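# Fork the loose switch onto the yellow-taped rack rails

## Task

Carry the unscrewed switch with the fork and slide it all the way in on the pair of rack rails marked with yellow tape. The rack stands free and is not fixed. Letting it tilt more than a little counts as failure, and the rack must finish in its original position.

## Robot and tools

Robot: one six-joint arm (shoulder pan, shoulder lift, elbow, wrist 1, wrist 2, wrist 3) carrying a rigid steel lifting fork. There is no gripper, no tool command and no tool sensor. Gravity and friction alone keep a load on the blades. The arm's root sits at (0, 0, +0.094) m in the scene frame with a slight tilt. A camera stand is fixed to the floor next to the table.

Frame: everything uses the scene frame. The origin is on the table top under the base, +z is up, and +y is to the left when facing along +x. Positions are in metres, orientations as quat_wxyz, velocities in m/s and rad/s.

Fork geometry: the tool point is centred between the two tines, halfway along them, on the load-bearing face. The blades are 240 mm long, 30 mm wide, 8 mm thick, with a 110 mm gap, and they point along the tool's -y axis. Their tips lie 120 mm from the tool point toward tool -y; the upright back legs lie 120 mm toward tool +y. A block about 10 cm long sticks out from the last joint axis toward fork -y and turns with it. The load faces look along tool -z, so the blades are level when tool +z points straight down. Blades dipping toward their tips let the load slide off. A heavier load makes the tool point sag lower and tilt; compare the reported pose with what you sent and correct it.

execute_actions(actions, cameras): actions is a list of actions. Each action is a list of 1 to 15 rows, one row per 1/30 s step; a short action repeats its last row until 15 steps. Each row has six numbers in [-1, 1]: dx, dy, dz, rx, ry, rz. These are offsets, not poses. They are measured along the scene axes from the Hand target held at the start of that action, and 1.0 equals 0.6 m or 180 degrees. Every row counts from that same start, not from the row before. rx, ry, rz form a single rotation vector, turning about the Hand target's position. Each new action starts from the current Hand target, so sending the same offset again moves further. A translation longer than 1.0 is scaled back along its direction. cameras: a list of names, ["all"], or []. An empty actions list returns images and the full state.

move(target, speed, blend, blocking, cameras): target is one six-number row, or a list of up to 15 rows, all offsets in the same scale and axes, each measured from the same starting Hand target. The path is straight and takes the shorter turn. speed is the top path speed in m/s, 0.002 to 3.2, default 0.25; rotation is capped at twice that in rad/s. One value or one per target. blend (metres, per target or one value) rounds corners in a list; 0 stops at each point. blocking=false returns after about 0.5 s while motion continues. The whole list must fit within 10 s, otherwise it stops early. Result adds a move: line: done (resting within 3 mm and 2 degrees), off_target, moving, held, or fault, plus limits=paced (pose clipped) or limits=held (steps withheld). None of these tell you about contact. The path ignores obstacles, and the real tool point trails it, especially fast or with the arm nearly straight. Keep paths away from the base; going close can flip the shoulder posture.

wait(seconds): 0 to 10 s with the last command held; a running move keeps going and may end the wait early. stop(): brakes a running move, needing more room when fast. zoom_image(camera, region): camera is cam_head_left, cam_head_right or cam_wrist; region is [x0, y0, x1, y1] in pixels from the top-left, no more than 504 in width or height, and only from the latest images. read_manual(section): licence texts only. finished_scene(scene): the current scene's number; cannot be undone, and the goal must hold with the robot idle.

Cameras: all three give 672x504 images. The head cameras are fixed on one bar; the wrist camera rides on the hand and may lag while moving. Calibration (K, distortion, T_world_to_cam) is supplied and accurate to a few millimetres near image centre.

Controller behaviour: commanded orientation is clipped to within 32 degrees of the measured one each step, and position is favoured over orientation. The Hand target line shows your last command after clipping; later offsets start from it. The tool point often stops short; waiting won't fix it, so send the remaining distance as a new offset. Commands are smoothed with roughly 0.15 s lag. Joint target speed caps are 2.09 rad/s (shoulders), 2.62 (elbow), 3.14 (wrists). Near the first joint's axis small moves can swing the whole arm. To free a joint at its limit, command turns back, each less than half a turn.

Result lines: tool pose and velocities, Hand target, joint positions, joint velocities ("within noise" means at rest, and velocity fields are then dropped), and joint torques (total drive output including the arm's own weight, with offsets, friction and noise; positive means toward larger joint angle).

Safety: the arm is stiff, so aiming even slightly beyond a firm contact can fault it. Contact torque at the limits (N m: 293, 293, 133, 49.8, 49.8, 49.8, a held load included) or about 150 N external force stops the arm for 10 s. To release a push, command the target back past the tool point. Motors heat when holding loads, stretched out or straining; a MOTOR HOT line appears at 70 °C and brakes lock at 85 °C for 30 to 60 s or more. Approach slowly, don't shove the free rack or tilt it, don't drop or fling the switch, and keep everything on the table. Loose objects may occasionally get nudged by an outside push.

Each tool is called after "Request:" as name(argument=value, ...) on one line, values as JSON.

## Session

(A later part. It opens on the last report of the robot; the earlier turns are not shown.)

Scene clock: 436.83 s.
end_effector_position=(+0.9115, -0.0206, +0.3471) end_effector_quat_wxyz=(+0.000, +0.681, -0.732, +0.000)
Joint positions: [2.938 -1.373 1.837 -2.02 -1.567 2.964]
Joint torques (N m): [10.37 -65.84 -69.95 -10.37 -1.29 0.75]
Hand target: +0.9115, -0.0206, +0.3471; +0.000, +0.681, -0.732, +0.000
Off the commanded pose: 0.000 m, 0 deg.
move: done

Request:
move(target=[[0, 0, -0.0167, 0, 0, 0], [-0.3657, 0.0268, -0.0167, 0, 0, 0]], speed=[0.05, 0.15], cameras=["all"])

Request:
zoom_image(camera="cam_head_left", region=[300, 80, 480, 260])

Request:
zoom_image(camera="cam_head_right", region=[300, 80, 480, 260])

Scene clock: 445.40 s.
end_effector_position=(+0.6923, -0.0045, +0.3370) end_effector_quat_wxyz=(+0.000, +0.681, -0.732, +0.000)
Joint positions: [2.864 -1.737 2.222 -2.041 -1.568 2.89]
Joint torques (N m): [-22.9 -54.87 -69.11 -5.04 0.97 -2.37]
Hand target: +0.6921, -0.0045, +0.3370; +0.000, +0.681, -0.732, +0.000
Off the commanded pose: 0.000 m, 0 deg.
move: done
camera_calibration:
cam_wrist: T_world_to_cam=[[-0.085298, -0.995994, -0.0268249, 0.0730935], [-0.935375, 0.0707743, 0.346502, 0.402431], [-0.343216, 0.0546473, -0.937666, 0.648261], [0, 0, 0, 1]] pos_world=[0.605152, 0.00889324, 0.47037]

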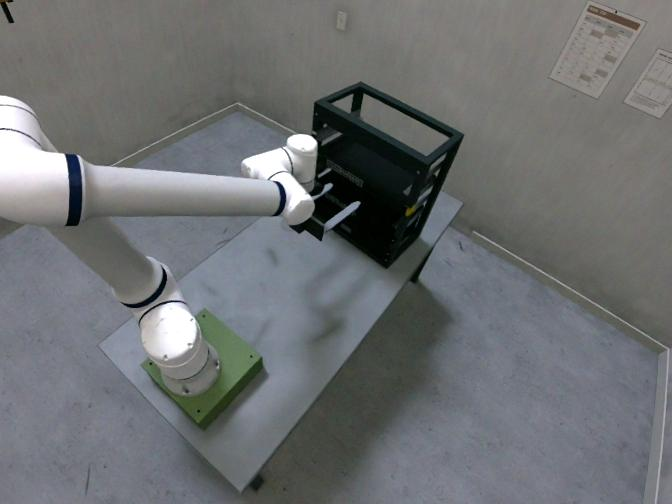

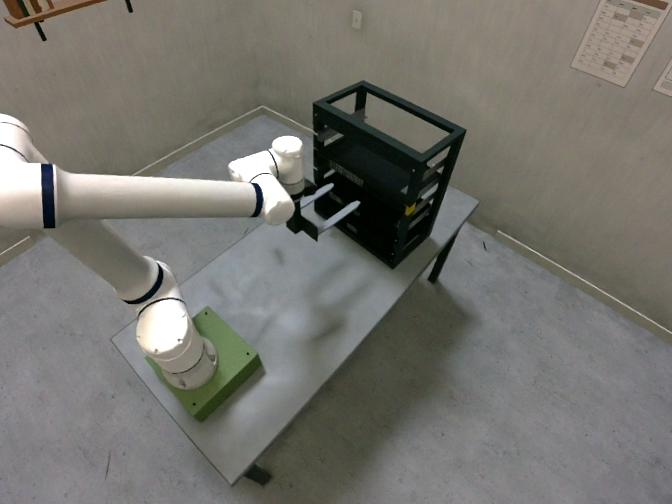

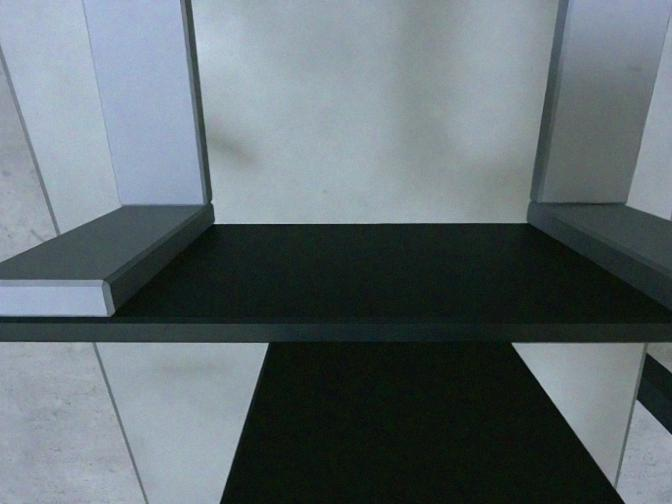

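Scaled by 2.800.

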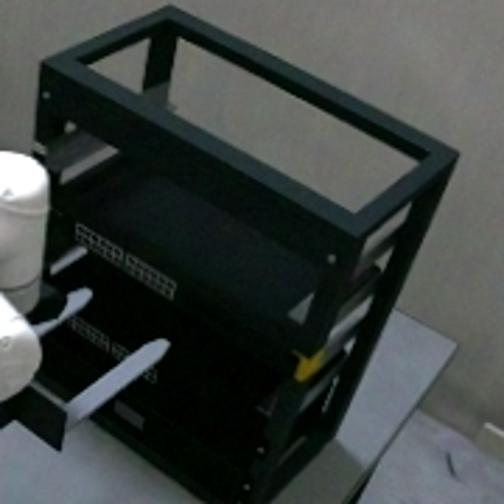

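Scaled by 2.800.

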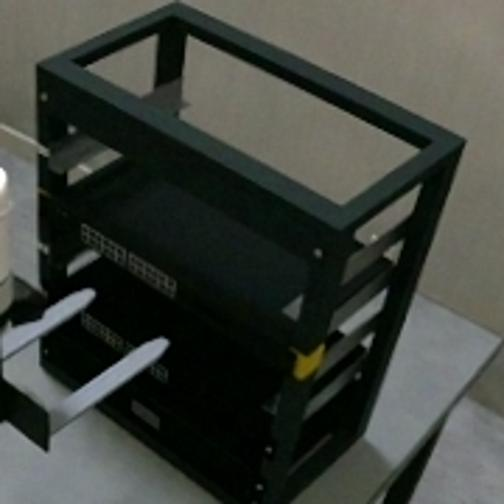

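Request:
move(target=[[0, 0, 0.06, 0, 0, 0], [0.0672, -0.005, 0.06, 0, 0, 0]], speed=[0.1, 0.08], blend=[0.005, 0], cameras=["all"])

Request:
zoom_image(camera="cam_head_left", region=[300, 120, 430, 250])

Request:
zoom_image(camera="cam_head_right", region=[300, 120, 430, 250])

Scene clock: 459.10 s.
end_effector_position=(+0.7322, -0.0075, +0.3730) end_effector_quat_wxyz=(+0.000, +0.681, -0.732, +0.000)
Joint positions: [2.882 -1.693 2.116 -1.98 -1.568 2.908]
Joint torques (N m): [9.75 -32.72 -96.55 -10.13 0.63 3.13]
Hand target: +0.7324, -0.0075, +0.3730; +0.000, +0.681, -0.732, +0.000
Off the commanded pose: 0.000 m, 0 deg.
move: done
camera_calibration:
cam_wrist: T_world_to_cam=[[-0.085298, -0.995994, -0.0268249, 0.0745742], [-0.935375, 0.0707743, 0.346502, 0.427483], [-0.343216, 0.0546473, -0.937666, 0.69587], [0, 0, 0, 1]] pos_world=[0.645052, 0.00599324, 0.50637]

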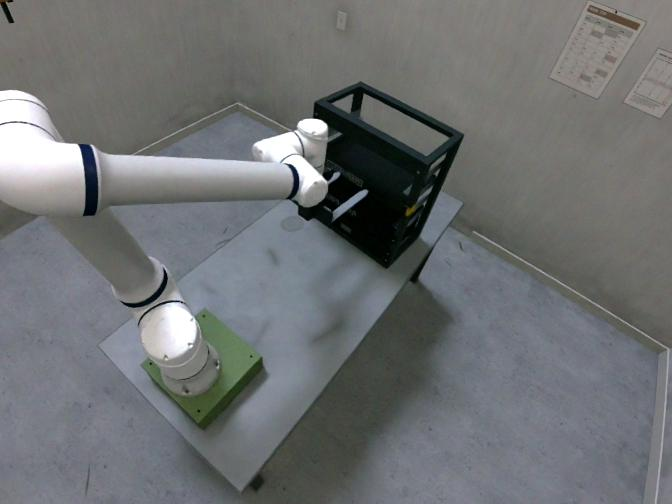

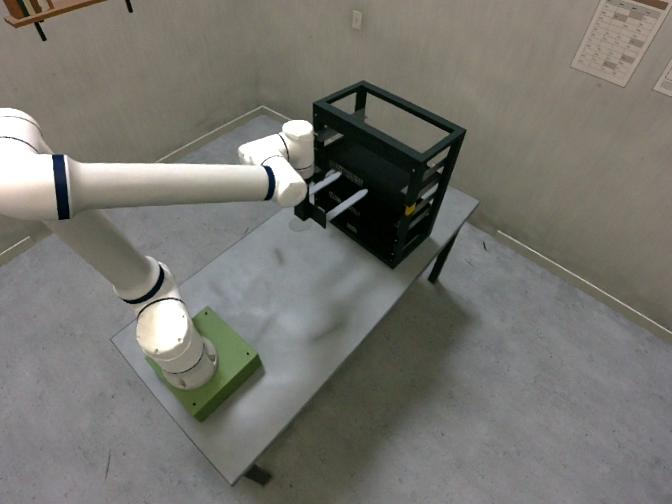

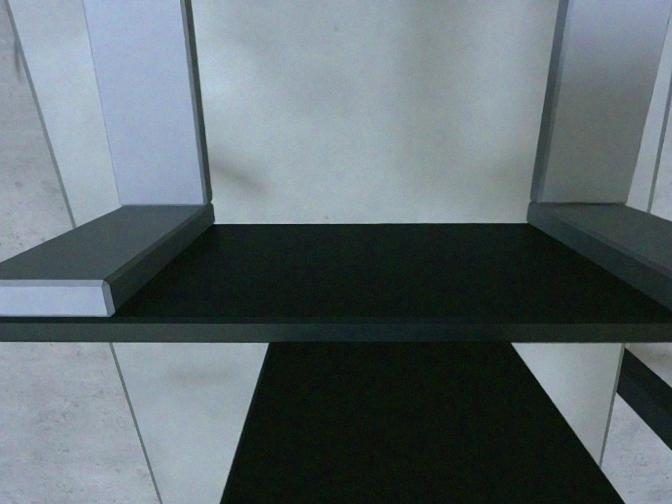

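Scaled by 3.877.

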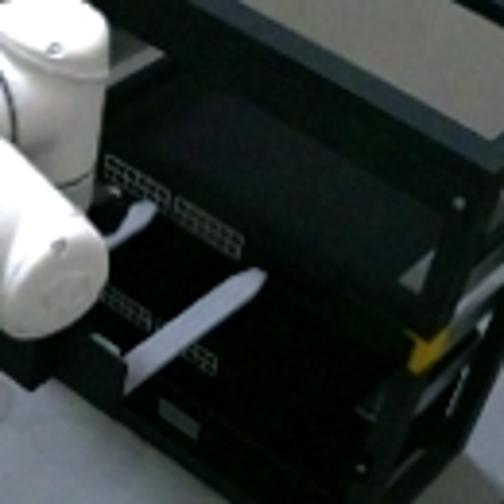

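Scaled by 3.877.

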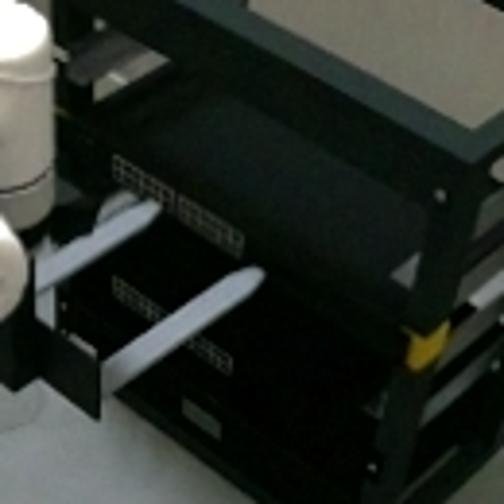

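Request:
move(target=[0.01662, -0.00122, 0, 0, 0, 0], speed=0.03)

Request:
move(target=[0.00332, -0.00024, 0, 0, 0, 0], speed=0.01)

Request:
move(target=[0.00332, -0.00024, 0, 0, 0, 0], speed=0.01)

Request:
move(target=[0.00166, -0.00012, 0, 0, 0, 0], speed=0.01)

Request:
move(target=[0.00166, -0.00012, 0, 0, 0, 0], speed=0.01)

Scene clock: 464.40 s.
end_effector_position=(+0.7422, -0.0082, +0.3730) end_effector_quat_wxyz=(+0.000, +0.681, -0.732, +0.000)
Joint positions: [2.886 -1.675 2.101 -1.982 -1.568 2.912]
Joint torques (N m): [10.94 -32.83 -94.04 -10.2 1.97 3.44]
Hand target: +0.7424, -0.0082, +0.3730; +0.000, +0.681, -0.732, +0.000
Off the commanded pose: 0.000 m, 0 deg.
move: done

Scene clock: 465.10 s.
end_effector_position=(+0.7443, -0.0084, +0.3730) end_effector_quat_wxyz=(+0.000, +0.681, -0.732, +0.000)
Joint positions: [2.887 -1.671 2.097 -1.983 -1.568 2.913]
Joint torques (N m): [10.28 -36.68 -95.3 -10.25 2.18 3.33]
Hand target: +0.7444, -0.0084, +0.3730; +0.000, +0.681, -0.732, +0.000
Off the commanded pose: 0.000 m, 0 deg.
move: done

Scene clock: 465.80 s.
end_effector_position=(+0.7463, -0.0085, +0.3730) end_effector_quat_wxyz=(+0.000, +0.681, -0.732, +0.000)
Joint positions: [2.887 -1.667 2.094 -1.983 -1.568 2.913]
Joint torques (N m): [10.46 -33.26 -107.19 -15.89 2.3 2.77]
Hand target: +0.7464, -0.0085, +0.3730; +0.000, +0.681, -0.732, +0.000
Off the commanded pose: 0.000 m, 0 deg.
move: done

Scene clock: 466.50 s.
end_effector_position=(+0.7473, -0.0086, +0.3730) end_effector_quat_wxyz=(+0.000, +0.681, -0.732, +0.000)
Joint positions: [2.888 -1.666 2.093 -1.984 -1.568 2.914]
Joint torques (N m): [9.2 -34.14 -108.05 -15.87 2.1 3.09]
Hand target: +0.7474, -0.0086, +0.3730; +0.000, +0.681, -0.732, +0.000
Off the commanded pose: 0.000 m, 0 deg.
move: done

Scene clock: 467.20 s.
end_effector_position=(+0.7483, -0.0087, +0.3730) end_effector_quat_wxyz=(+0.000, +0.681, -0.732, +0.000)
Joint positions: [2.888 -1.664 2.091 -1.984 -1.568 2.914]
Joint torques (N m): [8.22 -32.4 -108.29 -15.95 2.32 3.28]
Hand target: +0.7484, -0.0087, +0.3730; +0.000, +0.681, -0.732, +0.000
Off the commanded pose: 0.000 m, 0 deg.
move: done

Request:
move(target=[0.00083, -0.00006, 0, 0, 0, 0], speed=0.005)

Request:
move(target=[0.00083, -0.00006, 0, 0, 0, 0], speed=0.005, cameras=["all"])

Request:
zoom_image(camera="cam_head_right", region=[370, 150, 470, 250])

Request:
zoom_image(camera="cam_head_left", region=[370, 150, 470, 250])

Scene clock: 474.13 s.
end_effector_position=(+0.7488, -0.0087, +0.3730) end_effector_quat_wxyz=(+0.000, +0.681, -0.732, +0.000)
Joint positions: [2.888 -1.663 2.09 -1.984 -1.568 2.914]
Joint torques (N m): [9.3 -32.58 -107.91 -15.98 2.27 3.17]
Hand target: +0.7489, -0.0087, +0.3730; +0.000, +0.681, -0.732, +0.000
Off the commanded pose: 0.000 m, 0 deg.
move: done

Scene clock: 474.83 s.
end_effector_position=(+0.7493, -0.0087, +0.3730) end_effector_quat_wxyz=(+0.000, +0.681, -0.732, +0.000)
Joint positions: [2.889 -1.662 2.089 -1.984 -1.568 2.915]
Joint torques (N m): [8.97 -33.06 -108.17 -16.13 2.28 3.26]
Hand target: +0.7494, -0.0087, +0.3730; +0.000, +0.681, -0.732, +0.000
Off the commanded pose: 0.000 m, 0 deg.
move: done
camera_calibration:
cam_wrist: T_world_to_cam=[[-0.085298, -0.995994, -0.0268249, 0.074738], [-0.935375, 0.0707743, 0.346502, 0.44357], [-0.343216, 0.0546473, -0.937666, 0.70181], [0, 0, 0, 1]] pos_world=[0.662152, 0.00469324, 0.50637]

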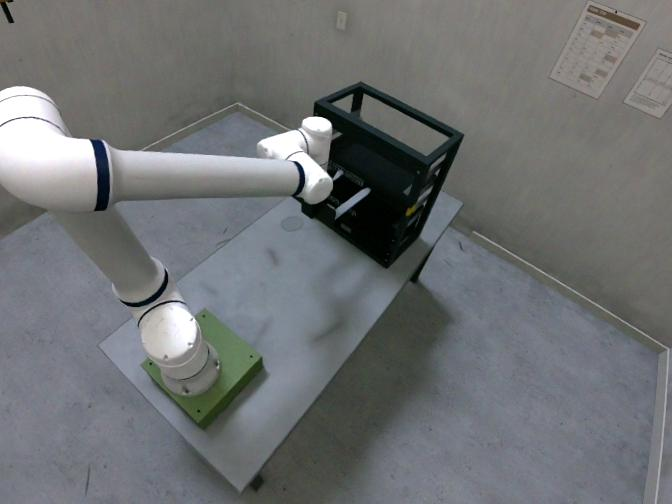

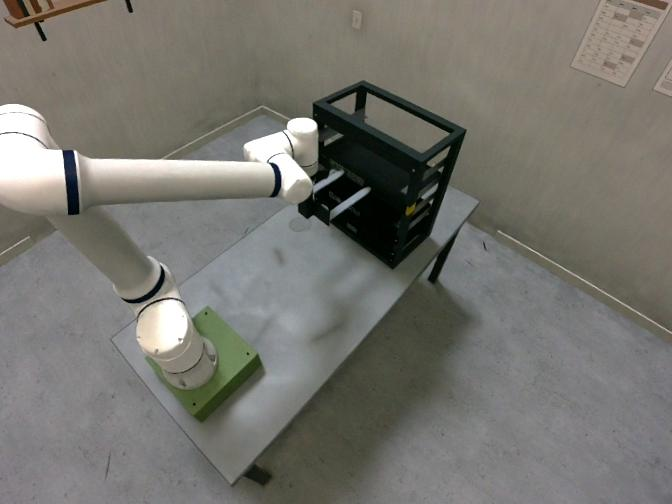

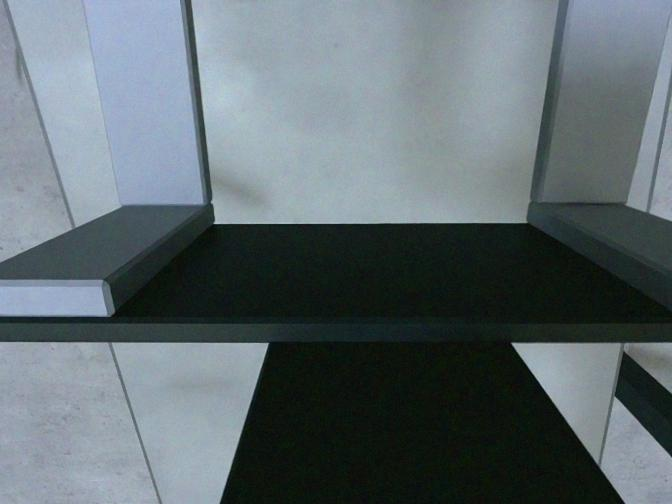

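Scaled by 5.040.

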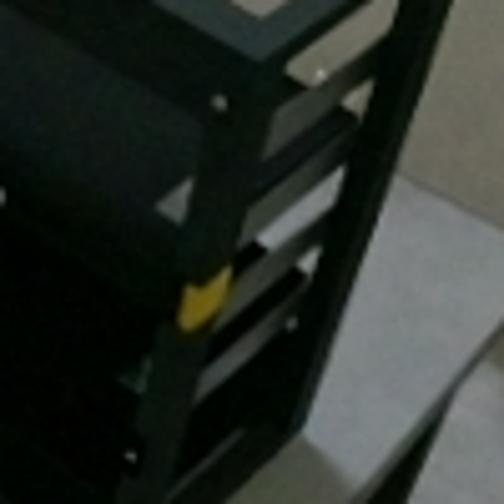

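Scaled by 5.040.

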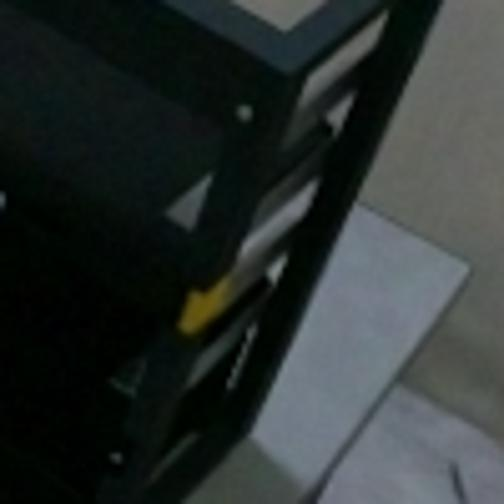

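Request:
move(target=[0.00166, -0.00012, 0, 0, 0, 0], speed=0.005)

Request:
move(target=[0.00083, -0.00006, 0, 0, 0, 0], speed=0.005)

Request:
move(target=[0.00083, -0.00006, 0, 0, 0, 0], speed=0.005)

Request:
zoom_image(camera="cam_head_right", region=[300, 130, 420, 250])

Scene clock: 483.30 s.
end_effector_position=(+0.7503, -0.0088, +0.3730) end_effector_quat_wxyz=(+0.000, +0.681, -0.732, +0.000)
Joint positions: [2.889 -1.66 2.088 -1.984 -1.568 2.915]
Joint torques (N m): [8.02 -32.85 -108.79 -16.28 2.49 3.54]
Hand target: +0.7504, -0.0088, +0.3730; +0.000, +0.681, -0.732, +0.000
Off the commanded pose: 0.000 m, 0 deg.
move: done

Scene clock: 484.00 s.
end_effector_position=(+0.7508, -0.0088, +0.3730) end_effector_quat_wxyz=(+0.000, +0.681, -0.732, +0.000)
Joint positions: [2.889 -1.659 2.087 -1.984 -1.568 2.915]
Joint torques (N m): [8.22 -33 -108.27 -16.12 2.44 3.34]
Hand target: +0.7509, -0.0088, +0.3730; +0.000, +0.681, -0.732, +0.000
Off the commanded pose: 0.000 m, 0 deg.
move: done

Scene clock: 484.70 s.
end_effector_position=(+0.7513, -0.0089, +0.3730) end_effector_quat_wxyz=(+0.000, +0.681, -0.732, +0.000)
Joint positions: [2.889 -1.658 2.086 -1.984 -1.568 2.915]
Joint torques (N m): [8.64 -32.28 -107.23 -16.08 2.8 3.37]
Hand target: +0.7514, -0.0089, +0.3730; +0.000, +0.681, -0.732, +0.000
Off the commanded pose: 0.000 m, 0 deg.
move: done

Scaled by 4.200.
This view is cut from an older image: the scene may have changed since it was taken.

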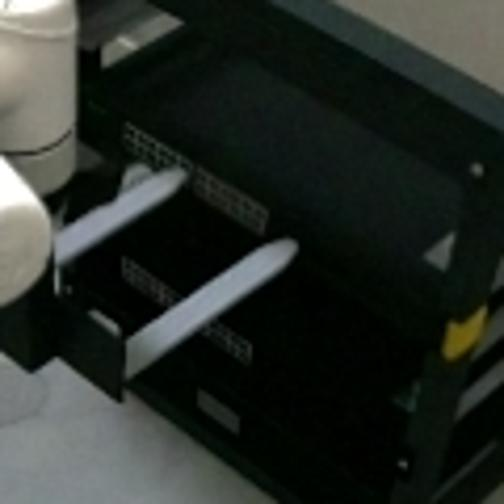

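Request:
move(target=[0.00083, -0.00006, 0, 0, 0, 0], speed=0.005)

Request:
move(target=[0.00083, -0.00006, 0, 0, 0, 0], speed=0.005)

Request:
move(target=[0.00083, -0.00006, 0, 0, 0, 0], speed=0.005)

Request:
move(target=[0.00083, -0.00006, 0, 0, 0, 0], speed=0.005, cameras=["all"])

Request:
zoom_image(camera="cam_head_right", region=[300, 150, 400, 250])

Request:
zoom_image(camera="cam_head_left", region=[300, 150, 400, 250])

Scene clock: 491.87 s.
end_effector_position=(+0.7518, -0.0089, +0.3730) end_effector_quat_wxyz=(+0.000, +0.681, -0.732, +0.000)
Joint positions: [2.89 -1.657 2.086 -1.984 -1.568 2.916]
Joint torques (N m): [8.95 -33.12 -107.74 -15.93 2.58 3.33]
Hand target: +0.7518, -0.0089, +0.3730; +0.000, +0.681, -0.732, +0.000
Off the commanded pose: 0.000 m, 0 deg.
move: done

Scene clock: 492.57 s.
end_effector_position=(+0.7523, -0.0090, +0.3731) end_effector_quat_wxyz=(+0.000, +0.681, -0.732, +0.000)
Joint positions: [2.89 -1.657 2.085 -1.985 -1.568 2.916]
Joint torques (N m): [8.94 -27.05 -110.74 -16.2 2.69 3.1]
Hand target: +0.7523, -0.0090, +0.3730; +0.000, +0.681, -0.732, +0.000
Off the commanded pose: 0.000 m, 0 deg.
move: done

Scene clock: 493.27 s.
end_effector_position=(+0.7528, -0.0090, +0.3730) end_effector_quat_wxyz=(+0.000, +0.681, -0.732, +0.000)
Joint positions: [2.89 -1.656 2.084 -1.985 -1.568 2.916]
Joint torques (N m): [10.91 -20.75 -122.69 -21.32 2.71 0.52]
Hand target: +0.7528, -0.0090, +0.3730; +0.000, +0.681, -0.732, +0.000
Off the commanded pose: 0.000 m, 0 deg.
move: done

Scene clock: 493.97 s.
end_effector_position=(+0.7533, -0.0090, +0.3730) end_effector_quat_wxyz=(+0.000, +0.681, -0.732, +0.000)
Joint positions: [2.89 -1.655 2.083 -1.985 -1.568 2.916]
Joint torques (N m): [9.28 -10.48 -137.27 -29.26 3.45 0.42]
Hand target: +0.7533, -0.0090, +0.3730; +0.000, +0.681, -0.732, +0.000
Off the commanded pose: 0.000 m, 0 deg.
move: done
camera_calibration:
cam_wrist: T_world_to_cam=[[-0.0852979, -0.995995, -0.0268164, 0.074776], [-0.935343, 0.0707719, 0.34659, 0.447267], [-0.343304, 0.054646, -0.937633, 0.703241], [0, 0, 0, 1]] pos_world=[0.666152, 0.00439324, 0.506369]

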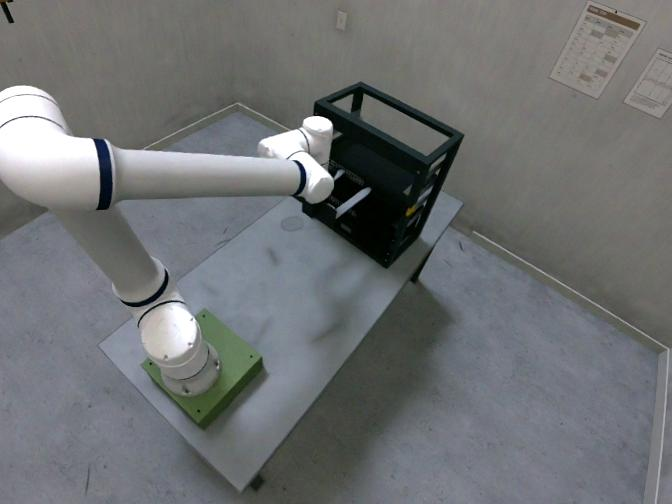

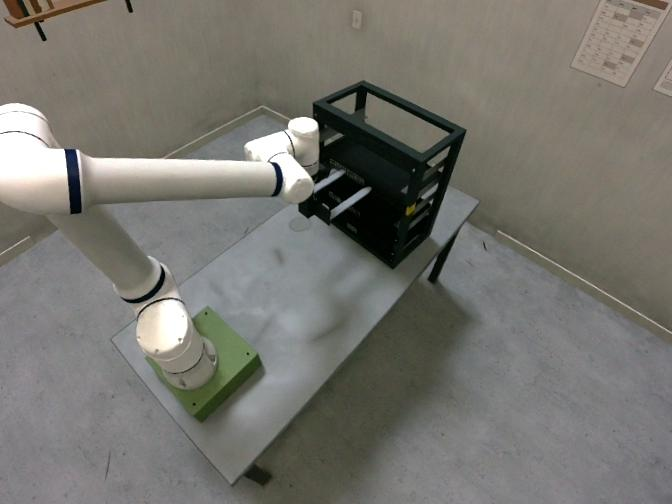

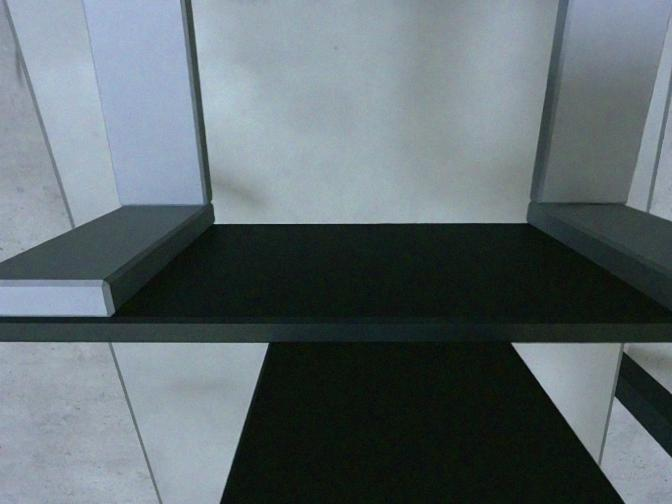

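Scaled by 5.040.

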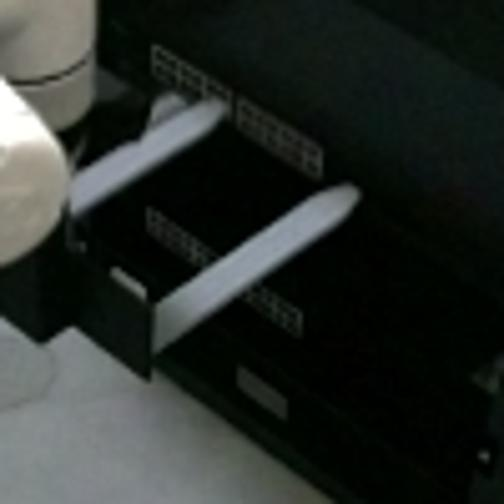

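Scaled by 5.040.

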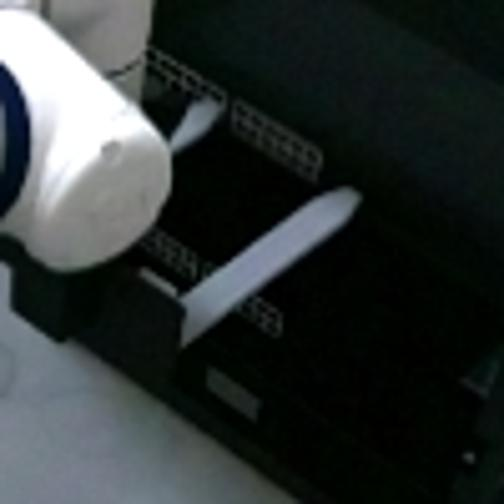

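Request:
move(target=[[-0.133, 0.0098, 0, 0, 0, 0], [-0.0902, 0.265, 0.2777, -0.0354, -0.4989, 0.0008]], speed=[0.08, 0.35], blend=[0.01, 0], cameras=["all"])

Request:
zoom_image(camera="cam_wrist", region=[200, 0, 400, 230])

Request:
zoom_image(camera="cam_head_left", region=[300, 80, 480, 260])

Scene clock: 515.50 s.
end_effector_position=(+0.6992, +0.1499, +0.5396) end_effector_quat_wxyz=(+0.482, -0.482, +0.517, -0.517)
Joint positions: [3.165 -1.077 2.452 -4.503 -1.617 3.148]
Joint torques (N m): [8.6 -52.58 -38.5 -10.09 -2.49 -2.14]
Hand target: +0.6992, +0.1500, +0.5397; +0.483, -0.482, +0.517, -0.517
Off the commanded pose: 0.000 m, 0 deg.
move: done
camera_calibration:
cam_wrist: T_world_to_cam=[[-0.0424018, -0.999016, -0.012974, 0.195988], [-0.345341, 0.0268403, -0.938093, 0.615005], [0.937519, -0.0352964, -0.34614, -0.369011], [0, 0, 0, 1]] pos_world=[0.566651, 0.166263, 0.451745]

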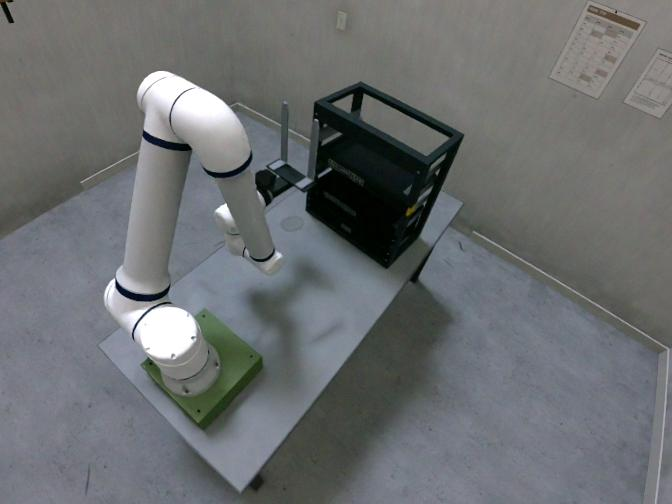

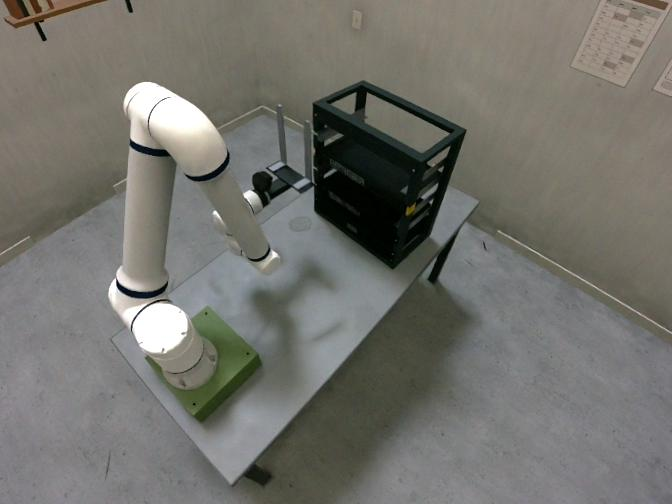

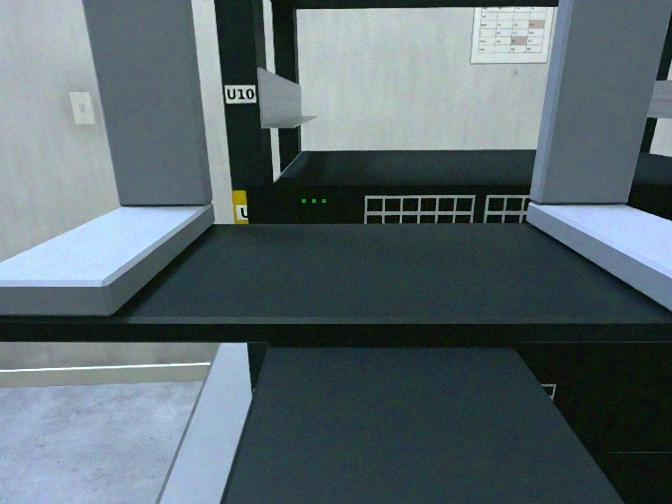

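Scaled by 2.191.

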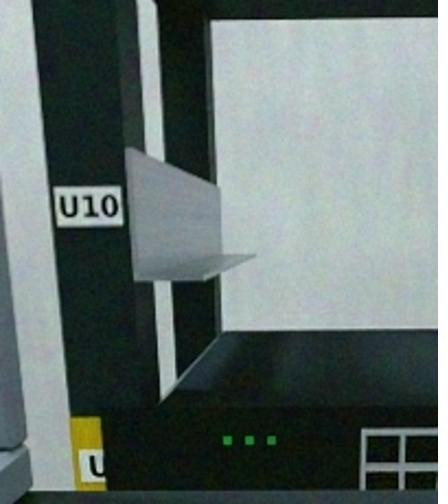

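Scaled by 2.800.

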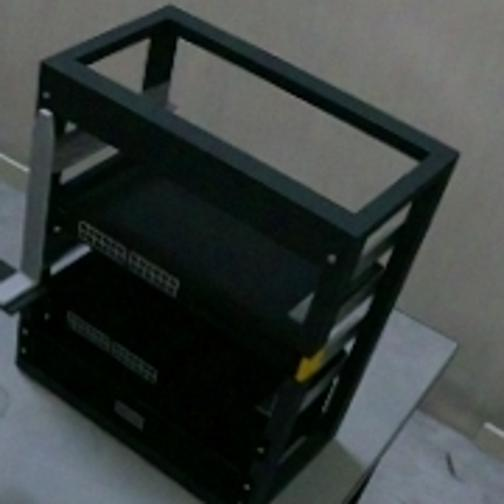

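Request:
move(target=[-0.02, -0.5, 0, 0, 0, 0], speed=0.35, cameras=["cam_wrist"])

Request:
zoom_image(camera="cam_wrist", region=[400, 0, 672, 230])

Scene clock: 527.03 s.
end_effector_position=(+0.6872, -0.1499, +0.5397) end_effector_quat_wxyz=(+0.483, -0.482, +0.517, -0.517)
Joint positions: [2.428 -1.084 2.5 -4.541 -0.88 3.137]
Joint torques (N m): [-24.13 -48.49 -33.39 -3.1 2.17 -2.3]
Hand target: +0.6872, -0.1500, +0.5397; +0.483, -0.482, +0.517, -0.517
Off the commanded pose: 0.000 m, 0 deg.
move: done
camera_calibration:
cam_wrist: T_world_to_cam=[[-0.0424927, -0.999013, -0.0129581, -0.104078], [-0.344953, 0.0268423, -0.938236, 0.618793], [0.937658, -0.0353982, -0.345753, -0.368704], [0, 0, 0, 1]] pos_world=[0.554751, -0.133636, 0.451745]
Images, in order (width x height): cam_wrist 672x504.

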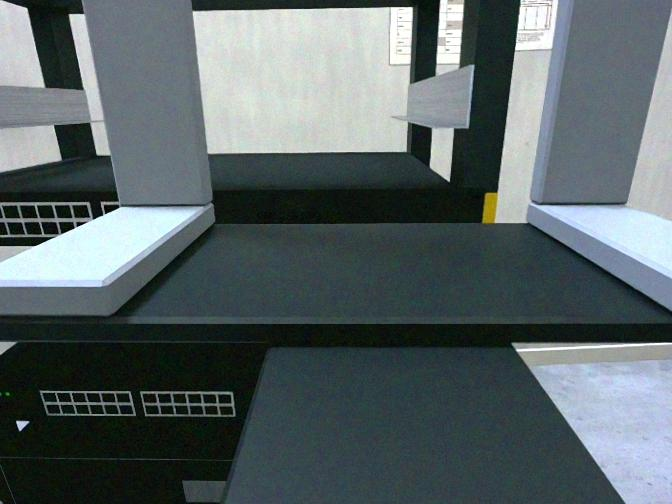

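Scaled by 1.853.

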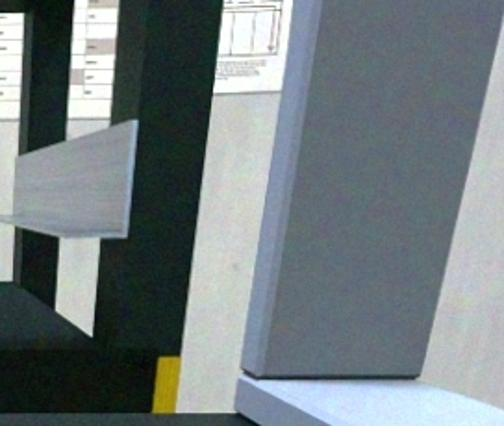

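Request:
finished_scene(scene=1)

The scene is finished: the task was done.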